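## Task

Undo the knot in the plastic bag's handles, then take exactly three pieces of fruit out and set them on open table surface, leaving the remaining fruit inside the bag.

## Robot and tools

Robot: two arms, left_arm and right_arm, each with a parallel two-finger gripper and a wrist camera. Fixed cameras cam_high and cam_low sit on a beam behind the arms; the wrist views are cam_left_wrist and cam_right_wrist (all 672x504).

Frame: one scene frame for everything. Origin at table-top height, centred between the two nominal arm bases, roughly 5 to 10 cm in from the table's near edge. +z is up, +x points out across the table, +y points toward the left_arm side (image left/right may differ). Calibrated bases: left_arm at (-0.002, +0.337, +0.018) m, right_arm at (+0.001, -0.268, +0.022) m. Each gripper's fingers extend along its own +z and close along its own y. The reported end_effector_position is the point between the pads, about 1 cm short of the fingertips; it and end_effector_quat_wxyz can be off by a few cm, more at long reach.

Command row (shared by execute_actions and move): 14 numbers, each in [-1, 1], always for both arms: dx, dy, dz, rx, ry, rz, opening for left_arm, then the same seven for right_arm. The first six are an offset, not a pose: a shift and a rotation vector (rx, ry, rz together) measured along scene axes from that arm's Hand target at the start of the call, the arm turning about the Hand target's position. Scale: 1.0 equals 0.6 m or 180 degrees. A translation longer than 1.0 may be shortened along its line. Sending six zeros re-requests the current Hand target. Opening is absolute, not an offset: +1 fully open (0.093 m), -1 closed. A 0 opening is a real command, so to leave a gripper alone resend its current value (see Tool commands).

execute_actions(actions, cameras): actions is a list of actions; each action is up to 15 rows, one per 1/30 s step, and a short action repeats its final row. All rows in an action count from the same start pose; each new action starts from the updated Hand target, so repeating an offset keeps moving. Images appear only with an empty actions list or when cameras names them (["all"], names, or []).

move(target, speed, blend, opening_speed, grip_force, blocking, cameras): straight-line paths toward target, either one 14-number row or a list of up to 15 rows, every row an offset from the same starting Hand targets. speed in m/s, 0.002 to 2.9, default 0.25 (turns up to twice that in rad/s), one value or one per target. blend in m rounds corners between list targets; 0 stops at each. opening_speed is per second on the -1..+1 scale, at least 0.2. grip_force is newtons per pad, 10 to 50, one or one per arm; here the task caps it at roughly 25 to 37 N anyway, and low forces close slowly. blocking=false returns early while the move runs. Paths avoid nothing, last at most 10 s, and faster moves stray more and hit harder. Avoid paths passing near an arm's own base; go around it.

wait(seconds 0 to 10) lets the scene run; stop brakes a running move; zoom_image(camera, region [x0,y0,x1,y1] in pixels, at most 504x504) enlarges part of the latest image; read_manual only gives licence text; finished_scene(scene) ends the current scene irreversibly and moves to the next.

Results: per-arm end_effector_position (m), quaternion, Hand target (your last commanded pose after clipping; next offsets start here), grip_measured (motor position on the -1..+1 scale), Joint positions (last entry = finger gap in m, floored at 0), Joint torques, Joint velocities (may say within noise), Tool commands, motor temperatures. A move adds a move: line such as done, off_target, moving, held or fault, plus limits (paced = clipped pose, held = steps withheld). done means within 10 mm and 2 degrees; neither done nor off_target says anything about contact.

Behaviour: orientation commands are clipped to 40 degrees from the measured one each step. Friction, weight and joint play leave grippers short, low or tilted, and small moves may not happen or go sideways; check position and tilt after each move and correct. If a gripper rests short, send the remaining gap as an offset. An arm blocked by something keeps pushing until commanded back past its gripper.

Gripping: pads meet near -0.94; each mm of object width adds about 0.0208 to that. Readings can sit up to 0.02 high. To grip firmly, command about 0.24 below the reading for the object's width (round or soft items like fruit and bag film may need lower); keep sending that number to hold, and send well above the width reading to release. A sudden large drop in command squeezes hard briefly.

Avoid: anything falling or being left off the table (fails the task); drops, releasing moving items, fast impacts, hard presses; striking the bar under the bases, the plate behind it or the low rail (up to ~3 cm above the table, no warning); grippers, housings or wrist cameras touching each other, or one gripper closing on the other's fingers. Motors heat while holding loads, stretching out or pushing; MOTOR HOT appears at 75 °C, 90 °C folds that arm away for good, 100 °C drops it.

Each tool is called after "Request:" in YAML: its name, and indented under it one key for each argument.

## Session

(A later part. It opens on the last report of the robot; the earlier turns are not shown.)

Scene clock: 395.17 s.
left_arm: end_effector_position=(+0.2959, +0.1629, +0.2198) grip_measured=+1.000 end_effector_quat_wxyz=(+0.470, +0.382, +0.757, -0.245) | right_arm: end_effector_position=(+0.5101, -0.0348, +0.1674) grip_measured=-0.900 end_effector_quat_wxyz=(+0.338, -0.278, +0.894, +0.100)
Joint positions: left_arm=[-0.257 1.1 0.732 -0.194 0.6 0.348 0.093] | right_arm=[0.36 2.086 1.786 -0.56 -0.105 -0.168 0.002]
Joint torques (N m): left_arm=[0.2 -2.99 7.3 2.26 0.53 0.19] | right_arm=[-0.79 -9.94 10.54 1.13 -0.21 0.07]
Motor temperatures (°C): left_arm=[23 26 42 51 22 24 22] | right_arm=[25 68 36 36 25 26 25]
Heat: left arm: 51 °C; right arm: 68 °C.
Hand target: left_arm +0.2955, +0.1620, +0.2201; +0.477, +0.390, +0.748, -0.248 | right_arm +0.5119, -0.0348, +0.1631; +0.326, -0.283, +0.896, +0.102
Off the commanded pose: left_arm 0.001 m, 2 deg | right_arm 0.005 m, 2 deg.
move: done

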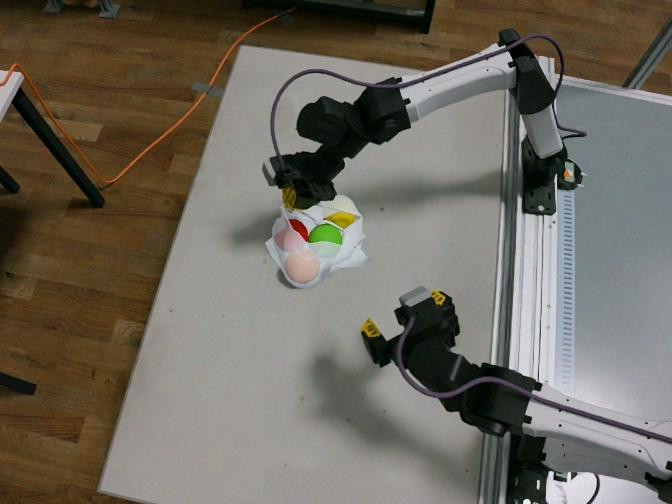

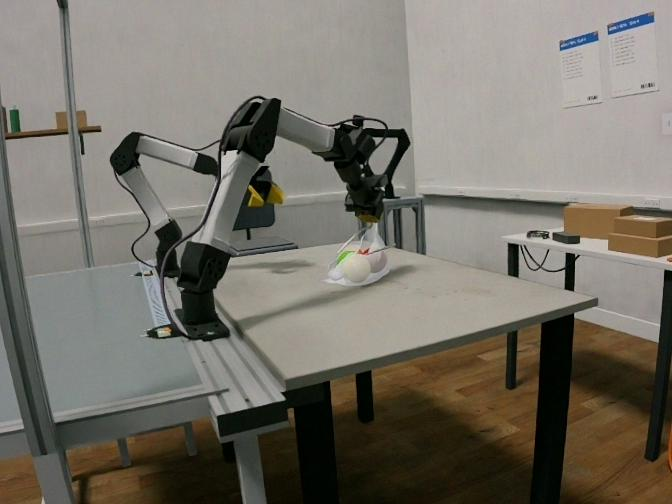

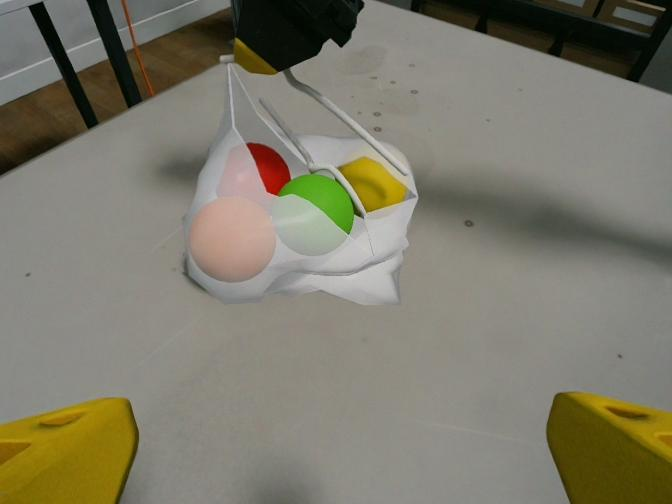

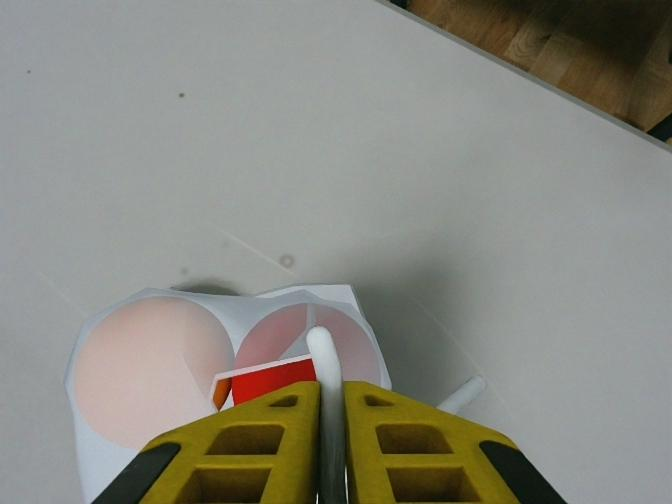

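Request:
move:
  target: [0, 0, 0, 0, 0, 0, 1, 0.0833, -0.0167, -0.1083, 0, 0, 0, -1]
  speed: 0.1
  cameras: ["all"]

Request:
zoom_image:
  camera: "cam_left_wrist"
  region: [170, 40, 450, 300]

Scene clock: 406.50 s.
left_arm: end_effector_position=(+0.2959, +0.1629, +0.2198) grip_measured=+1.000 end_effector_quat_wxyz=(+0.470, +0.382, +0.757, -0.245) | right_arm: end_effector_position=(+0.5492, -0.0497, +0.0944) grip_measured=-0.900 end_effector_quat_wxyz=(+0.307, -0.278, +0.905, +0.097)
Joint positions: left_arm=[-0.257 1.1 0.732 -0.194 0.6 0.348 0.093] | right_arm=[0.297 2.307 1.895 -0.522 -0.143 -0.216 0.002]
Joint torques (N m): left_arm=[0.21 -3.03 7.42 2.24 0.54 0.18] | right_arm=[-0.58 -11.45 10.3 1.64 -0.24 0.07]
Motor temperatures (°C): left_arm=[23 26 42 51 22 24 22] | right_arm=[25 63 39 35 25 26 25]
Heat: left arm: 51 °C; right arm: 63 °C.
Hand target: left_arm +0.2955, +0.1620, +0.2201; +0.477, +0.390, +0.748, -0.248 | right_arm +0.5619, -0.0450, +0.0982; +0.326, -0.283, +0.896, +0.102
Off the commanded pose: left_arm 0.001 m, 2 deg | right_arm 0.014 m, 3 deg.
move: off_target (right_arm)

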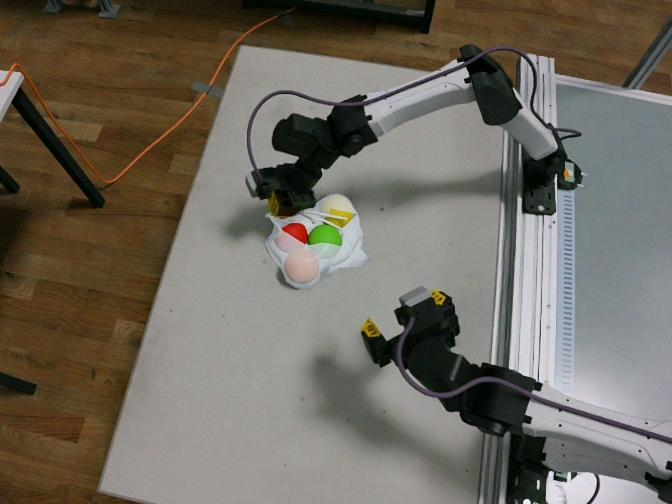

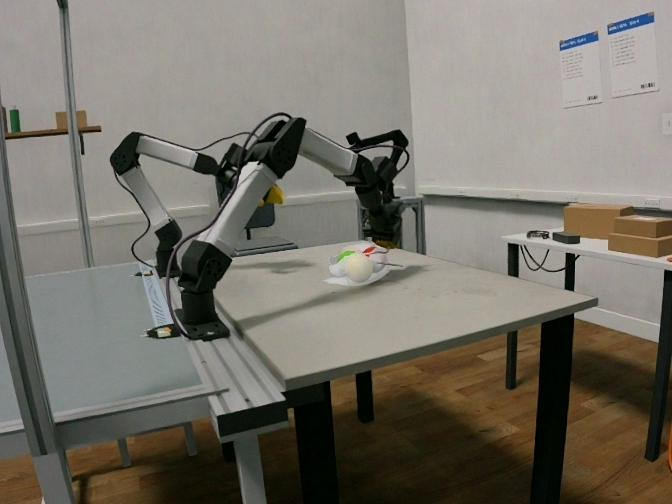

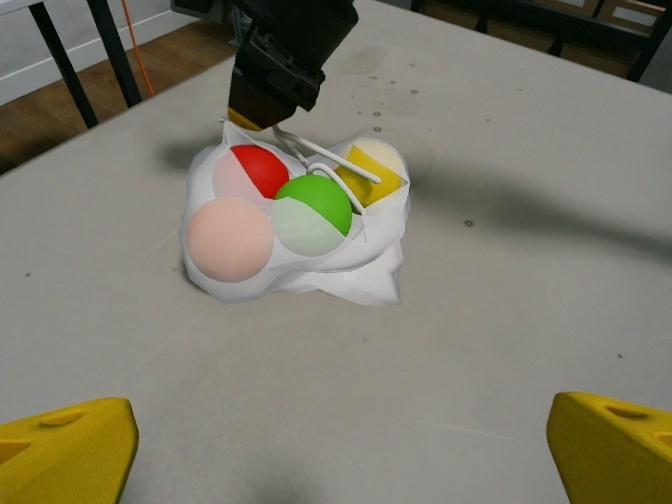

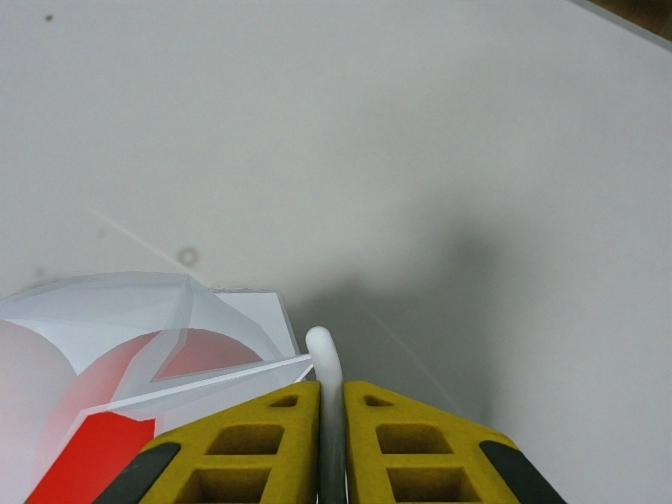

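Scaled by 1.800 from the camera's 672x504 image, which has a finer 960x720 frame.

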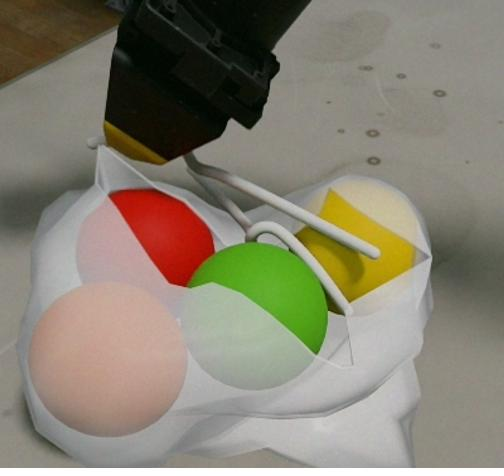

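Request:
move:
  target:
    - [0, 0, 0, 0, 0, 0, 1, 0.0, -0.01, 0.03, 0, 0, 0.1667, -1]
    - [0, 0, 0, 0, 0, 0, 1, 0.0, -0.02, -0.05, 0, 0, 0.1667, -1]
  speed: 0.12
  blend: 0.01
  cameras: ["all"]

Request:
zoom_image:
  camera: "cam_left_wrist"
  region: [170, 40, 450, 300]

Scene clock: 423.73 s.
left_arm: end_effector_position=(+0.2959, +0.1629, +0.2198) grip_measured=+1.000 end_effector_quat_wxyz=(+0.470, +0.382, +0.757, -0.245) | right_arm: end_effector_position=(+0.5598, -0.0577, +0.0804) grip_measured=-0.900 end_effector_quat_wxyz=(+0.287, -0.502, +0.796, +0.177)
Joint positions: left_arm=[-0.257 1.1 0.732 -0.194 0.6 0.348 0.093] | right_arm=[0.184 2.537 2.269 -0.826 -0.496 -0.782 0.002]
Joint torques (N m): left_arm=[0.2 -2.92 7.35 2.25 0.55 0.19] | right_arm=[-0.62 -12.79 6.08 1.26 -0.55 0.04]
Motor temperatures (°C): left_arm=[23 26 42 52 22 24 22] | right_arm=[25 64 39 36 25 26 25]
Heat: left arm: 52 °C; right arm: 64 °C.
Hand target: left_arm +0.2955, +0.1620, +0.2201; +0.477, +0.390, +0.748, -0.248 | right_arm +0.5619, -0.0569, +0.0681; +0.289, -0.505, +0.792, +0.183
Off the commanded pose: left_arm 0.001 m, 2 deg | right_arm 0.012 m, 1 deg.
move: off_target (right_arm)

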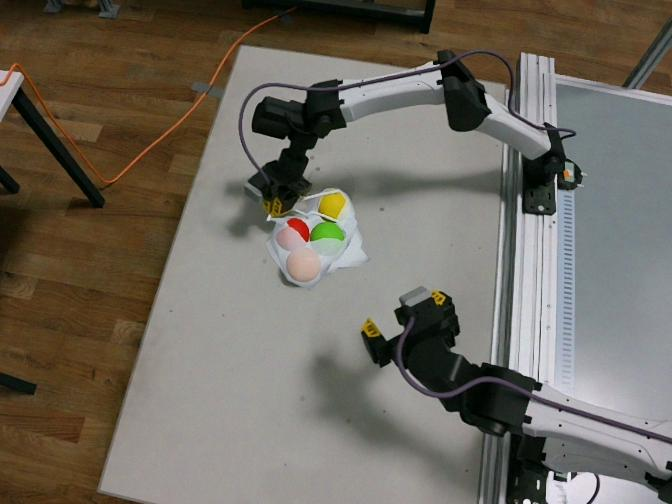

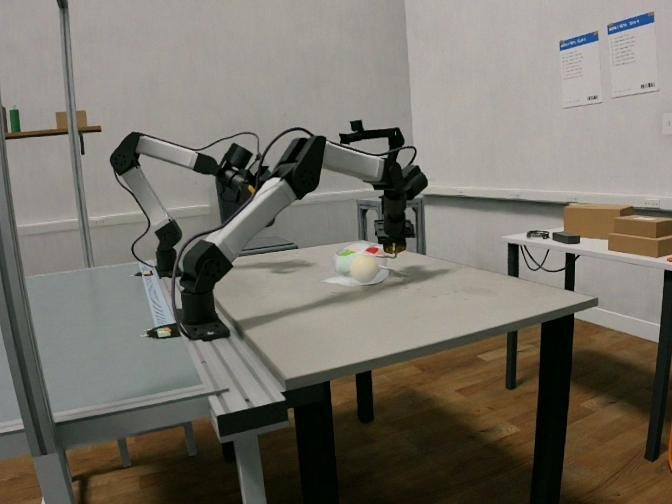

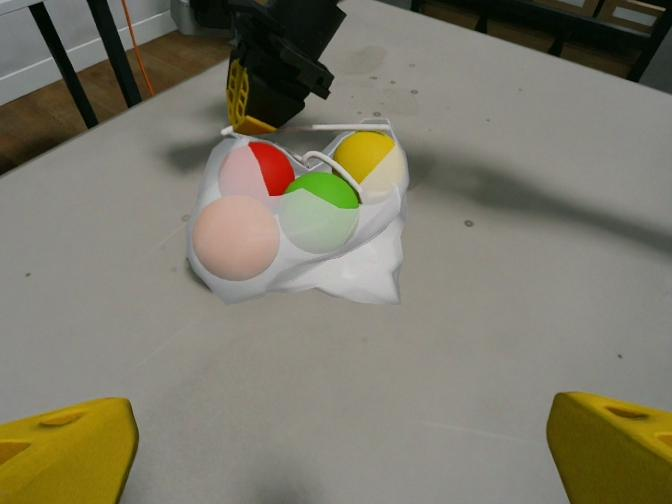

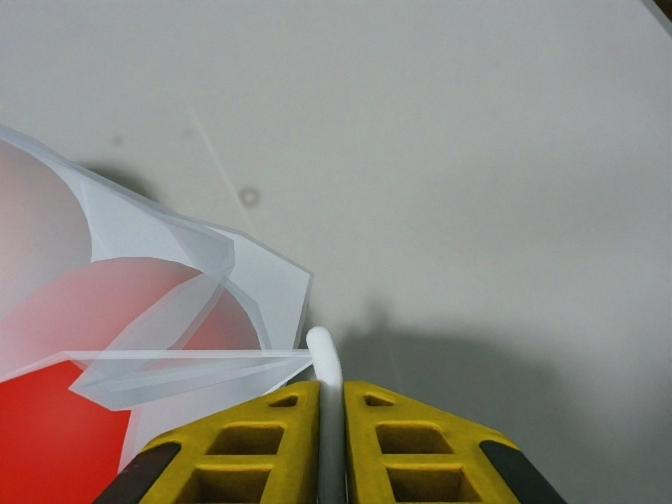

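Scaled by 1.800 from the camera's 672x504 image, which has a finer 960x720 frame.

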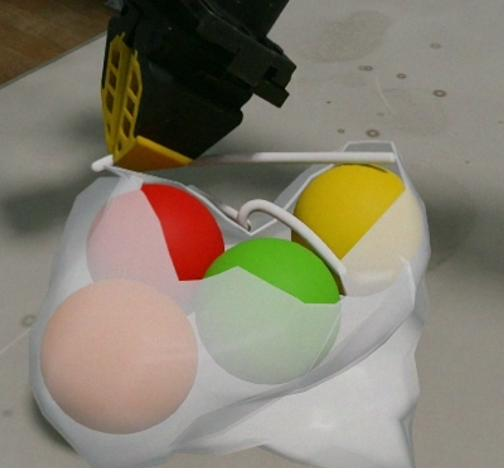

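Request:
move:
  target: [0, 0, 0, 0, 0, 0, 1, 0.025, -0.01, -0.075, 0, 0, 0, -1]
  speed: 0.1
  cameras: ["all"]

Request:
zoom_image:
  camera: "cam_left_wrist"
  region: [170, 40, 450, 300]

Scene clock: 432.03 s.
left_arm: end_effector_position=(+0.2959, +0.1629, +0.2198) grip_measured=+1.000 end_effector_quat_wxyz=(+0.470, +0.382, +0.757, -0.245) | right_arm: end_effector_position=(+0.5699, -0.0676, +0.0285) grip_measured=-0.900 end_effector_quat_wxyz=(+0.278, -0.499, +0.801, +0.182)
Joint positions: left_arm=[-0.257 1.1 0.732 -0.194 0.6 0.348 0.093] | right_arm=[0.159 2.644 2.274 -0.756 -0.508 -0.8 0.002]
Joint torques (N m): left_arm=[0.24 -3.06 7.34 2.23 0.54 0.17] | right_arm=[-0.25 -12.41 9.46 1.18 -0.46 0.05]
Motor temperatures (°C): left_arm=[23 26 42 52 22 24 22] | right_arm=[24 65 39 35 25 26 25]
Heat: left arm: 52 °C; right arm: 65 °C.
Hand target: left_arm +0.2955, +0.1620, +0.2201; +0.477, +0.390, +0.748, -0.248 | right_arm +0.5769, -0.0629, +0.0232; +0.289, -0.505, +0.792, +0.183
Off the commanded pose: left_arm 0.001 m, 2 deg | right_arm 0.010 m, 2 deg.
move: done

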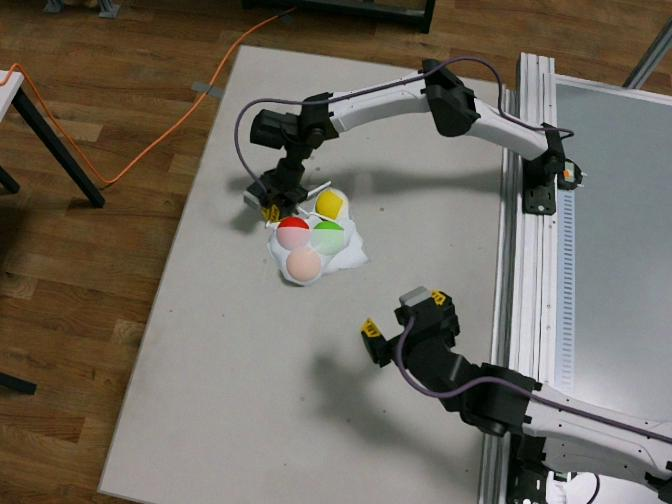

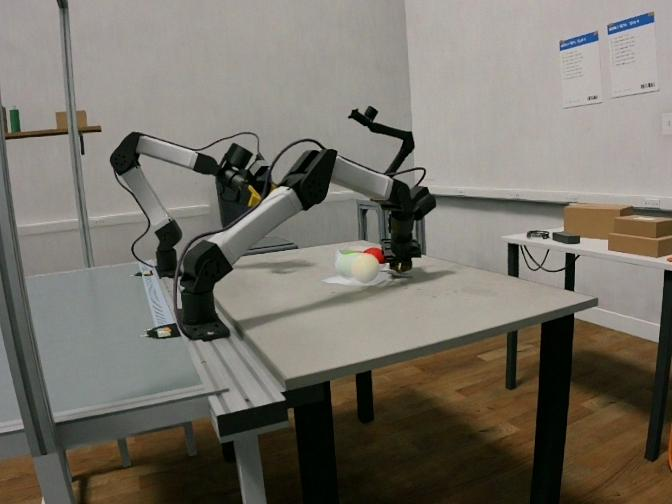

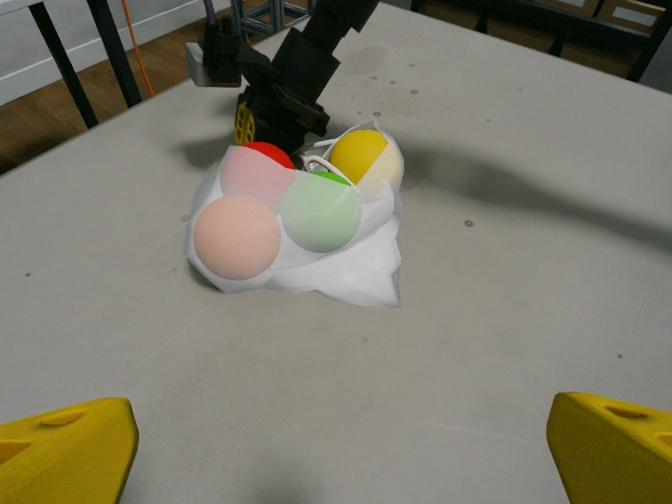

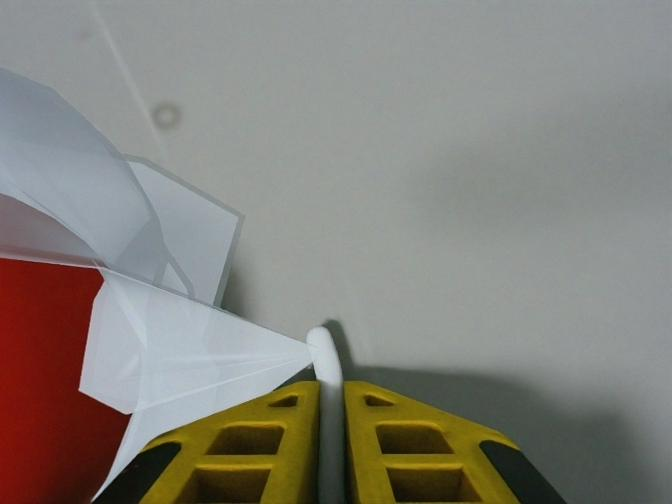

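Scaled by 1.800 from the camera's 672x504 image, which has a finer 960x720 frame.

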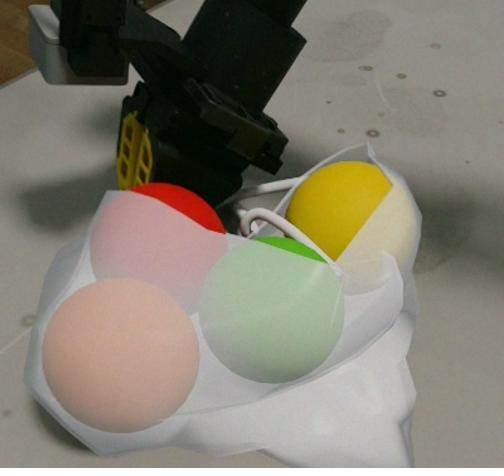

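Request:
move:
  target:
    - [0, 0, 0, 0, 0, 0, 1, 0, 0, 0, 0, 0, 0, -0.3]
    - [0, 0, 0, 0, 0, 0, 1, 0, 0.0, 0.1, 0, 0, 0, -0.3]
    - [0, 0, 0, 0, 0, 0, 1, -0.2, -0.2, 0.25, 0, 0, -0.15, -0.3]
  speed: 0.15
  opening_speed: 1.0
  blend: [0, 0.02, 0]
  cameras: ["all"]

Request:
zoom_image:
  camera: "cam_left_wrist"
  region: [170, 60, 450, 320]

Scene clock: 439.67 s.
left_arm: end_effector_position=(+0.2959, +0.1629, +0.2198) grip_measured=+1.000 end_effector_quat_wxyz=(+0.470, +0.382, +0.757, -0.245) | right_arm: end_effector_position=(+0.4563, -0.1789, +0.1624) grip_measured=-0.303 end_effector_quat_wxyz=(+0.306, -0.312, +0.891, +0.121)
Joint positions: left_arm=[-0.257 1.1 0.732 -0.194 0.6 0.348 0.093] | right_arm=[0.026 1.818 1.451 -0.638 -0.365 -0.504 0.031]
Joint torques (N m): left_arm=[0.25 -2.97 7.38 2.24 0.53 0.19] | right_arm=[-0.83 -12.31 5.67 1.37 -0.11 0.23]
Motor temperatures (°C): left_arm=[23 26 42 52 22 24 22] | right_arm=[24 67 40 35 25 26 25]
Heat: left arm: 52 °C; right arm: 67 °C.
Hand target: left_arm +0.2955, +0.1620, +0.2201; +0.477, +0.390, +0.748, -0.248 | right_arm +0.4570, -0.1830, +0.1732; +0.324, -0.306, +0.888, +0.111
Off the commanded pose: left_arm 0.001 m, 2 deg | right_arm 0.012 m, 3 deg.
move: off_target (right_arm)

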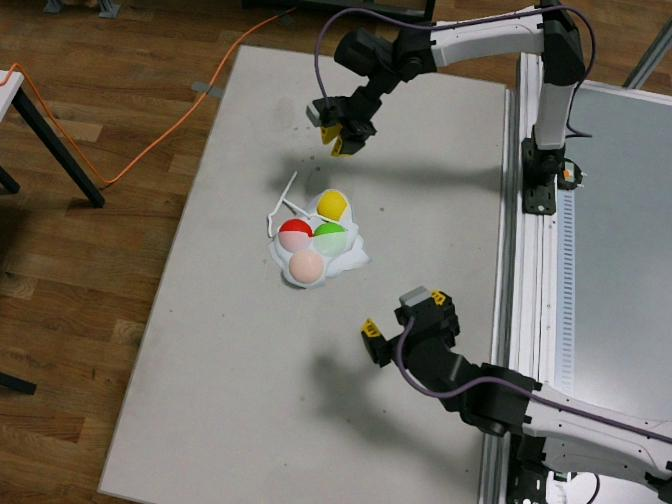

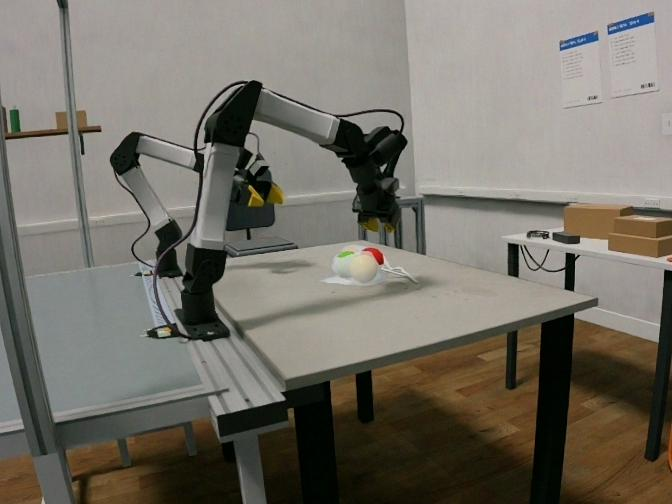

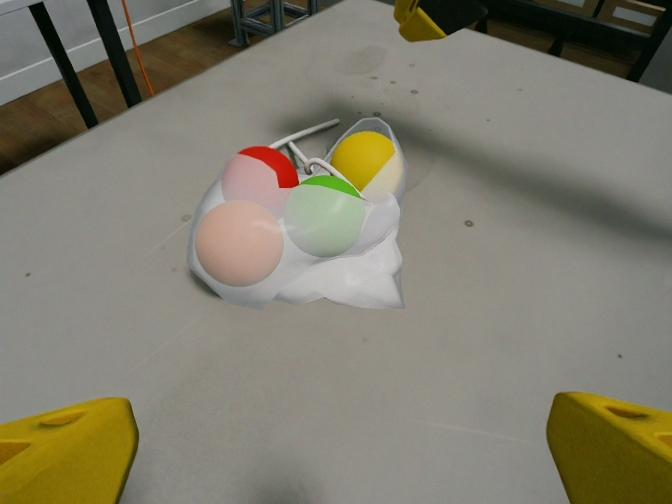

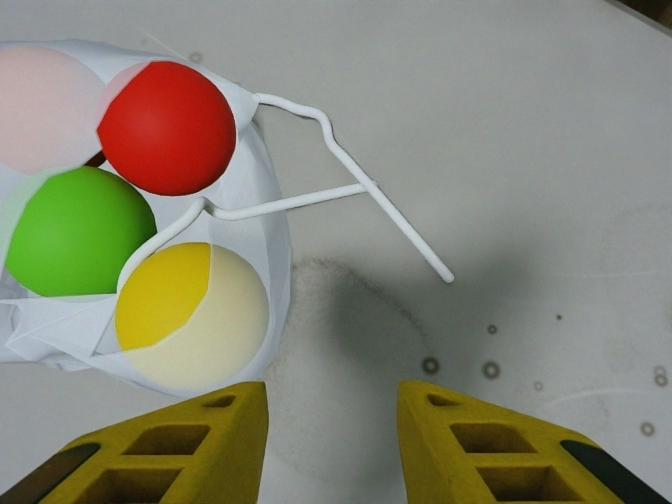

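Scaled by 1.800 from the camera's 672x504 image, which has a finer 960x720 frame.

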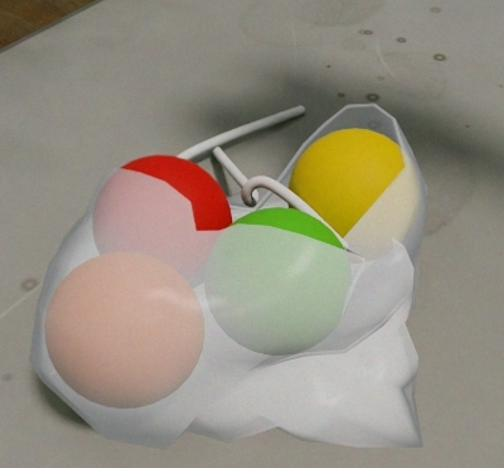

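Request:
move:
  target: [0.3325, -0.2833, -0.1, 0.1133, 0.1240, 0.1360, 1, -0.2117, -0.1617, 0.0113, 0.0278, -0.0797, -0.2098, -0.3]
  speed: 0.2
  cameras: ["all"]

Scene clock: 482.23 s.
left_arm: end_effector_position=(+0.4989, -0.0091, +0.1653) grip_measured=+1.000 end_effector_quat_wxyz=(+0.305, +0.250, +0.915, -0.088) | right_arm: end_effector_position=(+0.3278, -0.2761, +0.1755) grip_measured=-0.303 end_effector_quat_wxyz=(+0.445, -0.009, +0.896, +0.004)
Joint positions: left_arm=[-0.624 2.401 2.364 -0.885 -0.061 -0.066 0.093] | right_arm=[-0.073 1.018 0.632 -0.256 -0.027 -0.047 0.031]
Joint torques (N m): left_arm=[-0.72 -10.59 10.54 1.25 -0.2 -0.13] | right_arm=[-1.02 -3.88 6.24 2.04 0.07 0.23]
Motor temperatures (°C): left_arm=[23 26 43 52 22 24 22] | right_arm=[24 62 36 37 25 26 25]
Heat: left arm: 52 °C; right arm: 62 °C.
Hand target: left_arm +0.4949, -0.0081, +0.1600; +0.290, +0.247, +0.921, -0.078 | right_arm +0.3299, -0.2799, +0.1800; +0.461, +0.000, +0.887, +0.000
Off the commanded pose: left_arm 0.007 m, 2 deg | right_arm 0.006 m, 2 deg.
move: done

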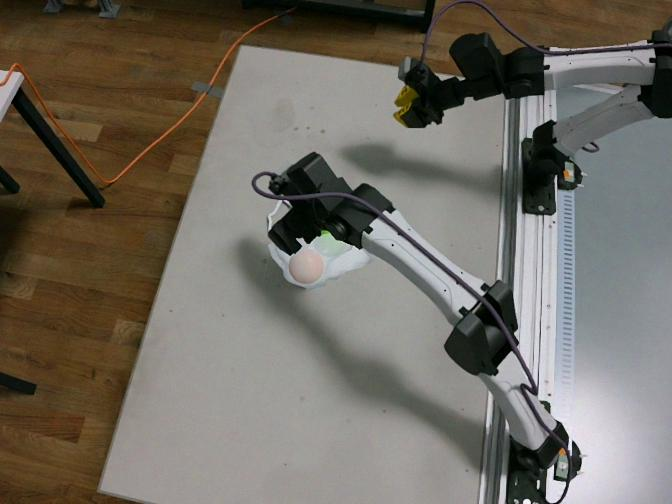

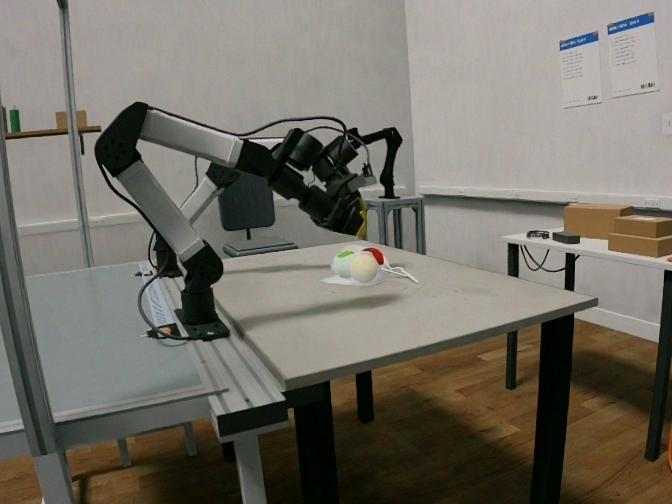

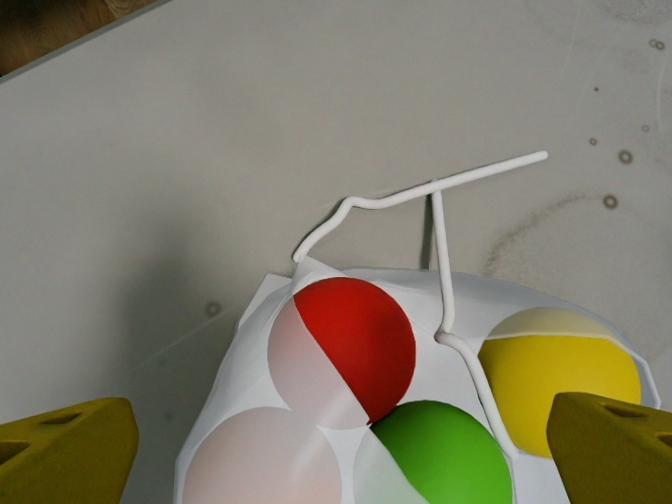

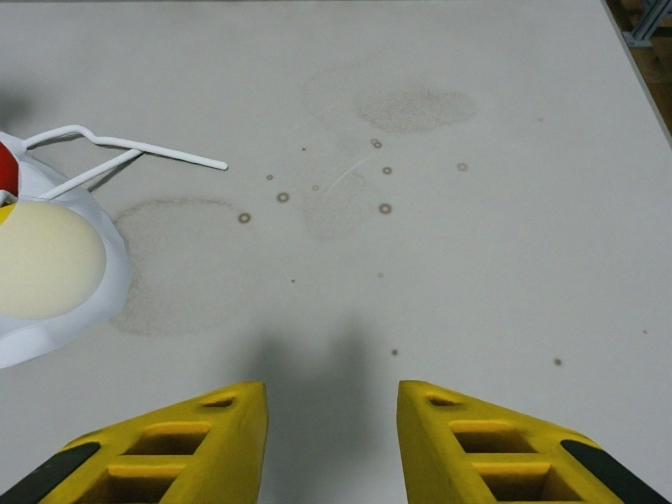

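Request:
zoom_image:
  camera: "cam_left_wrist"
  region: [170, 240, 672, 504]

Request:
zoom_image:
  camera: "cam_low"
  region: [290, 220, 450, 310]

Scaled by 1.004 from the camera's 672x504 image, which has a finer 960x720 frame.

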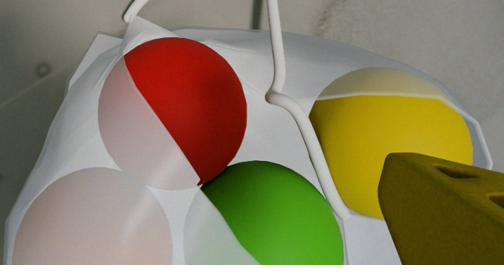

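Scaled by 3.150 from the camera's 672x504 image, which has a finer 960x720 frame.

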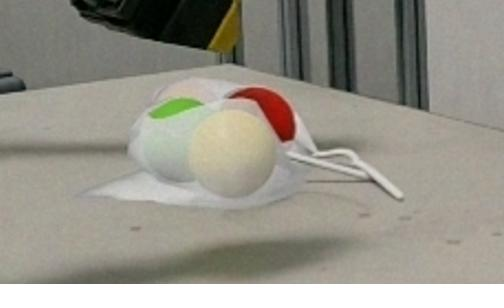

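Request:
move:
  target: [-0.015, -0.095, -0.0917, 0, 0, 0, -0.55, 0, 0, 0, 0, 0, 0, -0.3]
  speed: 0.15
  cameras: ["cam_high", "cam_left_wrist", "cam_right_wrist"]

Request:
zoom_image:
  camera: "cam_left_wrist"
  region: [170, 240, 560, 504]

Scene clock: 564.50 s.
left_arm: end_effector_position=(+0.4782, -0.0584, +0.1026) grip_measured=-0.548 end_effector_quat_wxyz=(+0.273, +0.256, +0.924, -0.075) | right_arm: end_effector_position=(+0.3278, -0.2761, +0.1755) grip_measured=-0.303 end_effector_quat_wxyz=(+0.445, -0.009, +0.896, +0.004)
Joint positions: left_arm=[-0.72 2.563 2.447 -0.885 -0.114 -0.145 0.019] | right_arm=[-0.073 1.018 0.632 -0.256 -0.027 -0.047 0.031]
Joint torques (N m): left_arm=[-0.54 -11.33 10.52 1.81 -0.23 -0.11] | right_arm=[-0.99 -3.89 6.26 2.03 0.09 0.22]
Motor temperatures (°C): left_arm=[23 39 49 42 22 24 22] | right_arm=[24 45 36 43 24 26 24]
Heat: left arm: 49 °C; right arm: 45 °C.
Hand target: left_arm +0.4859, -0.0651, +0.1050; +0.290, +0.247, +0.921, -0.078 | right_arm +0.3299, -0.2799, +0.1800; +0.461, +0.000, +0.887, +0.000
Off the commanded pose: left_arm 0.010 m, 2 deg | right_arm 0.006 m, 2 deg.
move: done
Images, in order (width x height): cam_high 672x504, cam_left_wrist 672x504, cam_right_wrist 672x504.

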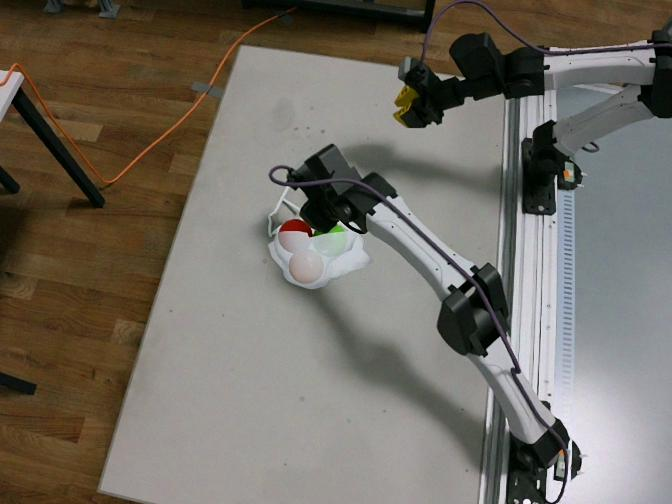

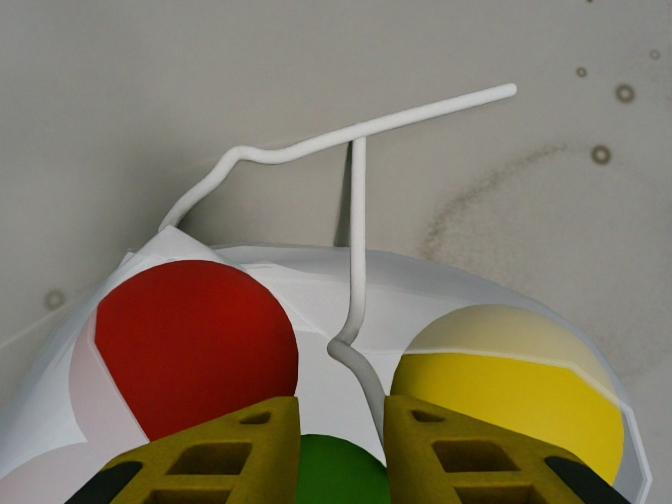

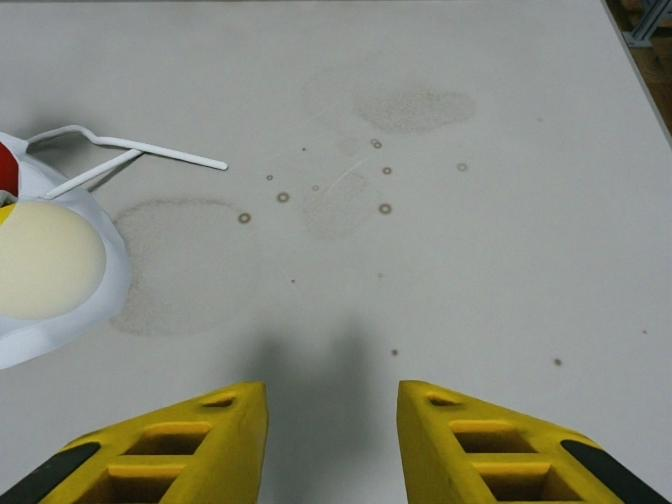

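Scaled by 1.292 from the camera's 672x504 image, which has a finer 960x720 frame.

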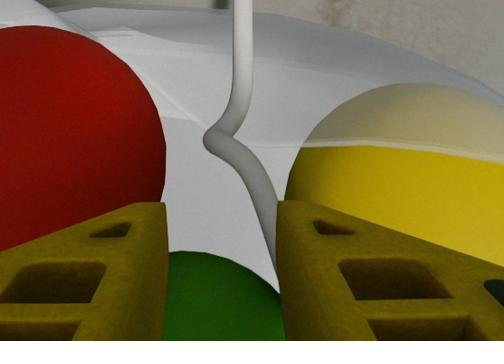

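Request:
move:
  target: [0.0067, -0.0133, -0.07, 0, 0, 0, -0.55, 0, 0, 0, 0, 0, 0, -0.3]
  speed: 0.1
  cameras: ["cam_left_wrist", "cam_low"]

Request:
zoom_image:
  camera: "cam_left_wrist"
  region: [220, 300, 460, 504]

Scene clock: 576.33 s.
left_arm: end_effector_position=(+0.4873, -0.0661, +0.0719) grip_measured=-0.548 end_effector_quat_wxyz=(+0.281, +0.252, +0.923, -0.077) | right_arm: end_effector_position=(+0.3278, -0.2761, +0.1755) grip_measured=-0.303 end_effector_quat_wxyz=(+0.445, -0.009, +0.896, +0.004)
Joint positions: left_arm=[-0.72 2.615 2.413 -0.784 -0.119 -0.15 0.019] | right_arm=[-0.073 1.018 0.632 -0.256 -0.027 -0.047 0.031]
Joint torques (N m): left_arm=[-0.84 -11.6 7.41 2 -0.24 -0.13] | right_arm=[-0.77 -4.01 6.22 2.03 0.1 0.19]
Heat: left arm: 48 °C; right arm: 44 °C.
Hand target: left_arm +0.4900, -0.0730, +0.0630; +0.290, +0.247, +0.921, -0.078 | right_arm +0.3299, -0.2799, +0.1800; +0.461, +0.000, +0.887, +0.000
Off the commanded pose: left_arm 0.012 m, 1 deg | right_arm 0.006 m, 2 deg.
move: off_target (left_arm)
Images, in order (width x height): cam_low 672x504, cam_left_wrist 672x504.

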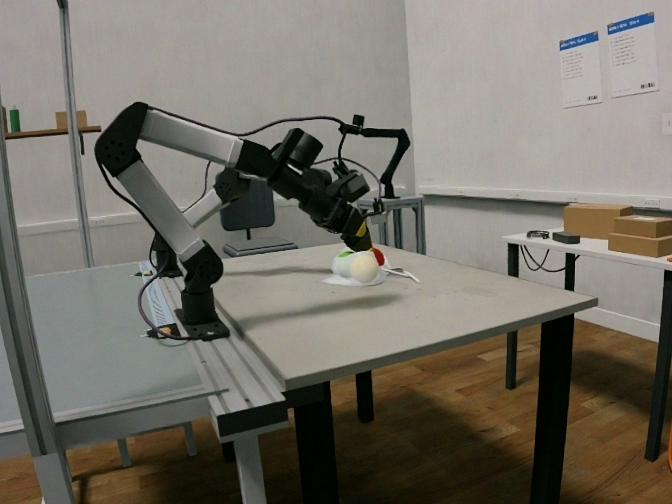

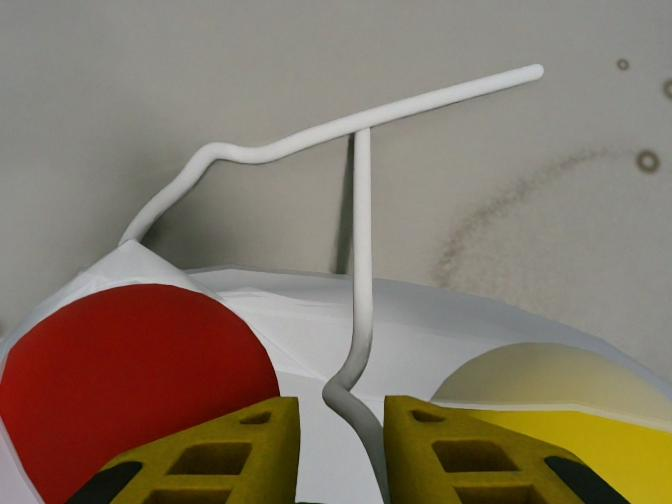

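Scaled by 2.100 from the camera's 672x504 image, which has a finer 960x720 frame.

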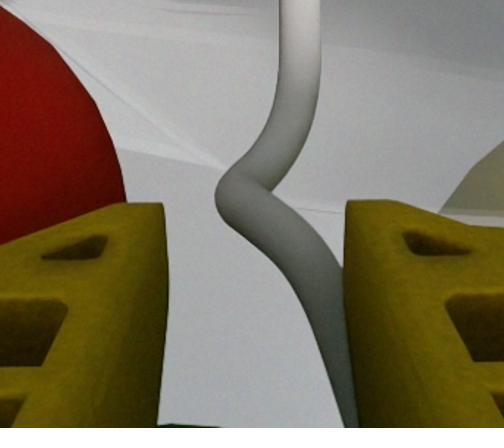

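Request:
move:
  target: [-0.005, -0.005, -0.0233, 0, 0, 0, -0.55, 0, 0, 0, 0, 0, 0, -0.3]
  speed: 0.06
  cameras: ["cam_left_wrist"]

Request:
zoom_image:
  camera: "cam_left_wrist"
  region: [220, 300, 460, 504]

Scene clock: 581.30 s.
left_arm: end_effector_position=(+0.4938, -0.0745, +0.0700) grip_measured=-0.548 end_effector_quat_wxyz=(+0.304, +0.246, +0.916, -0.086) | right_arm: end_effector_position=(+0.3278, -0.2761, +0.1755) grip_measured=-0.303 end_effector_quat_wxyz=(+0.445, -0.009, +0.896, +0.004)
Joint positions: left_arm=[-0.725 2.615 2.377 -0.696 -0.126 -0.157 0.019] | right_arm=[-0.073 1.018 0.632 -0.256 -0.027 -0.047 0.031]
Joint torques (N m): left_arm=[-0.99 -11.69 5.86 1.76 -0.21 -0.1] | right_arm=[-1.05 -3.77 6.34 1.99 0.04 0.26]
Heat: left arm: 47 °C; right arm: 44 °C.
Hand target: left_arm +0.4870, -0.0761, +0.0491; +0.290, +0.247, +0.921, -0.078 | right_arm +0.3299, -0.2799, +0.1800; +0.461, +0.000, +0.887, +0.000
Off the commanded pose: left_arm 0.022 m, 2 deg | right_arm 0.006 m, 2 deg.
move: off_target (left_arm)
Images, in order (width x height): cam_left_wrist 672x504.

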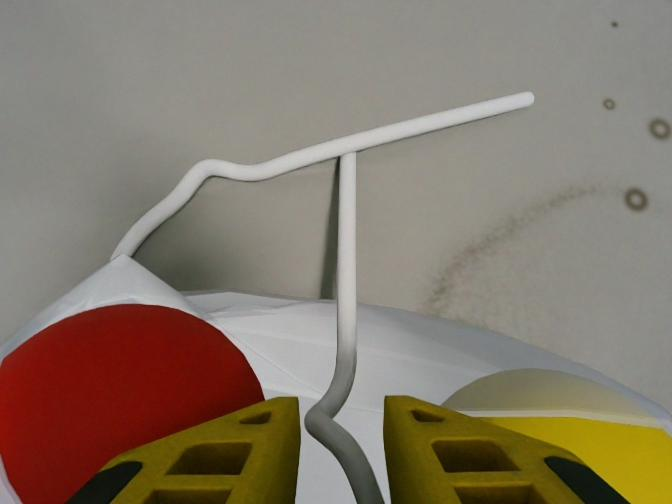

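Scaled by 2.100 from the camera's 672x504 image, which has a finer 960x720 frame.

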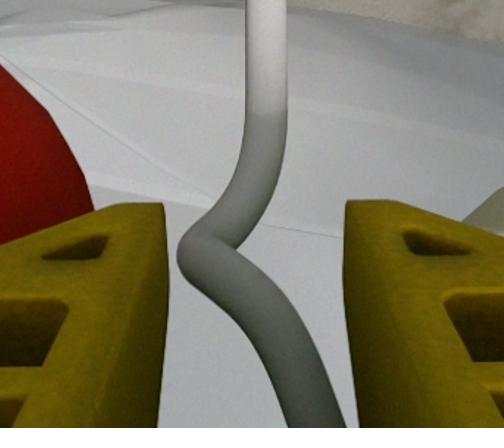

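Request:
move:
  target: [-0.006, 0.008, -0.02, 0, 0, 0, -0.55, 0, 0, 0, 0, 0, 0, -0.3]
  speed: 0.06
  cameras: ["cam_left_wrist"]

Request:
zoom_image:
  camera: "cam_left_wrist"
  region: [220, 300, 460, 504]

Scene clock: 585.47 s.
left_arm: end_effector_position=(+0.4965, -0.0794, +0.0591) grip_measured=-0.548 end_effector_quat_wxyz=(+0.321, +0.244, +0.910, -0.093) | right_arm: end_effector_position=(+0.3278, -0.2761, +0.1755) grip_measured=-0.303 end_effector_quat_wxyz=(+0.445, -0.009, +0.896, +0.004)
Joint positions: left_arm=[-0.729 2.604 2.291 -0.581 -0.131 -0.157 0.019] | right_arm=[-0.073 1.018 0.632 -0.256 -0.027 -0.047 0.031]
Joint torques (N m): left_arm=[-0.44 -12.96 4.67 1.42 -0.15 -0.08] | right_arm=[-0.95 -3.97 6.32 1.99 0.11 0.22]
Heat: left arm: 46 °C; right arm: 44 °C.
Hand target: left_arm +0.4834, -0.0712, +0.0371; +0.290, +0.247, +0.921, -0.078 | right_arm +0.3299, -0.2799, +0.1800; +0.461, +0.000, +0.887, +0.000
Off the commanded pose: left_arm 0.027 m, 4 deg | right_arm 0.006 m, 2 deg.
move: off_target (left_arm)
Images, in order (width x height): cam_left_wrist 672x504.

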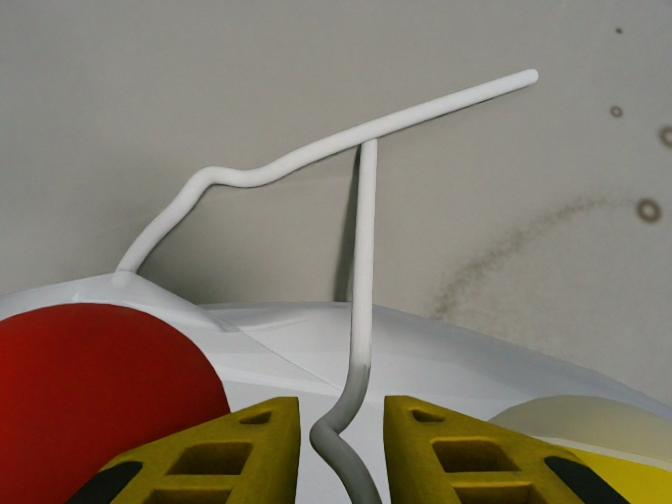

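Scaled by 2.100 from the camera's 672x504 image, which has a finer 960x720 frame.

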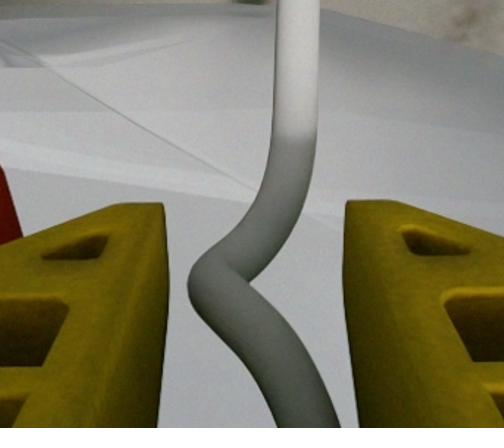

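Request:
move:
  target: [0, 0, 0, 0, 0, 0, -1, 0, 0, 0, 0, 0, 0, -0.3]
  speed: 0.06
  opening_speed: 0.8
  cameras: ["cam_left_wrist"]

Scene clock: 588.13 s.
left_arm: end_effector_position=(+0.4963, -0.0786, +0.0575) grip_measured=-0.987 end_effector_quat_wxyz=(+0.321, +0.244, +0.911, -0.091) | right_arm: end_effector_position=(+0.3278, -0.2761, +0.1755) grip_measured=-0.303 end_effector_quat_wxyz=(+0.445, -0.009, +0.896, +0.004)
Joint positions: left_arm=[-0.729 2.604 2.286 -0.579 -0.134 -0.157 0] | right_arm=[-0.073 1.018 0.632 -0.256 -0.027 -0.047 0.031]
Joint torques (N m): left_arm=[-0.54 -12.9 5.14 1.42 -0.11 -0.09] | right_arm=[-0.99 -3.99 6.2 2.03 0.08 0.22]
Heat: left arm: 46 °C; right arm: 44 °C.
Hand target: left_arm +0.4834, -0.0712, +0.0372; +0.290, +0.247, +0.921, -0.078 | right_arm +0.3299, -0.2799, +0.1800; +0.461, +0.000, +0.887, +0.000
Off the commanded pose: left_arm 0.025 m, 4 deg | right_arm 0.006 m, 2 deg.
move: off_target (left_arm)
Images, in order (width x height): cam_left_wrist 672x504.

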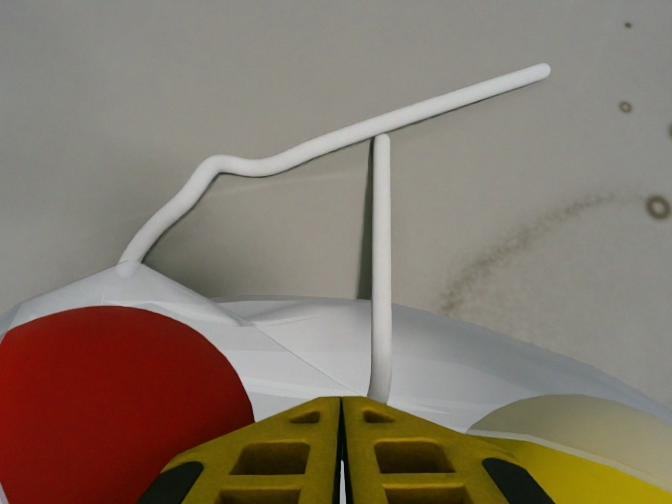

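Request:
move:
  target: [0, 0, 0, 0, 0, 0, -0.4, 0, 0, 0, 0, 0, 0, -0.3]
  speed: 0.06
  opening_speed: 1.5
  cameras: ["cam_left_wrist"]

Request:
zoom_image:
  camera: "cam_left_wrist"
  region: [220, 300, 460, 504]

Scene clock: 593.77 s.
left_arm: end_effector_position=(+0.4965, -0.0787, +0.0576) grip_measured=-0.403 end_effector_quat_wxyz=(+0.321, +0.243, +0.911, -0.092) | right_arm: end_effector_position=(+0.3278, -0.2761, +0.1755) grip_measured=-0.303 end_effector_quat_wxyz=(+0.445, -0.009, +0.896, +0.004)
Joint positions: left_arm=[-0.729 2.604 2.286 -0.578 -0.134 -0.157 0.026] | right_arm=[-0.073 1.018 0.632 -0.256 -0.027 -0.047 0.031]
Joint torques (N m): left_arm=[-0.57 -12.96 5.29 1.4 -0.1 -0.07] | right_arm=[-0.91 -3.9 6.19 2 0.07 0.23]
Heat: left arm: 45 °C; right arm: 44 °C.
Hand target: left_arm +0.4834, -0.0713, +0.0372; +0.291, +0.247, +0.921, -0.078 | right_arm +0.3299, -0.2799, +0.1800; +0.461, +0.000, +0.887, +0.000
Off the commanded pose: left_arm 0.025 m, 4 deg | right_arm 0.006 m, 2 deg.
move: off_target (left_arm)
Images, in order (width x height): cam_left_wrist 672x504.

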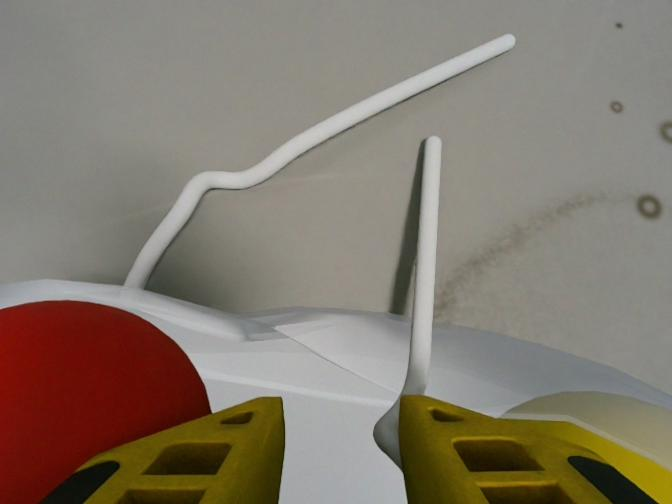

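Scaled by 2.100 from the camera's 672x504 image, which has a finer 960x720 frame.

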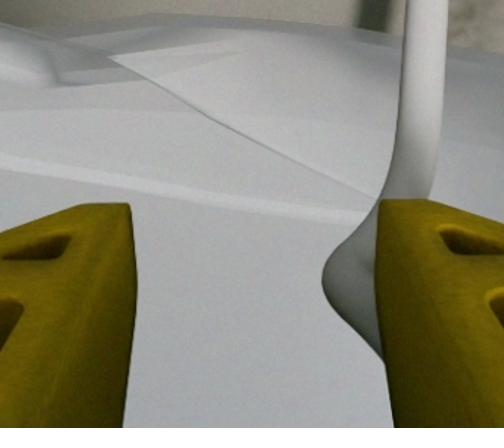

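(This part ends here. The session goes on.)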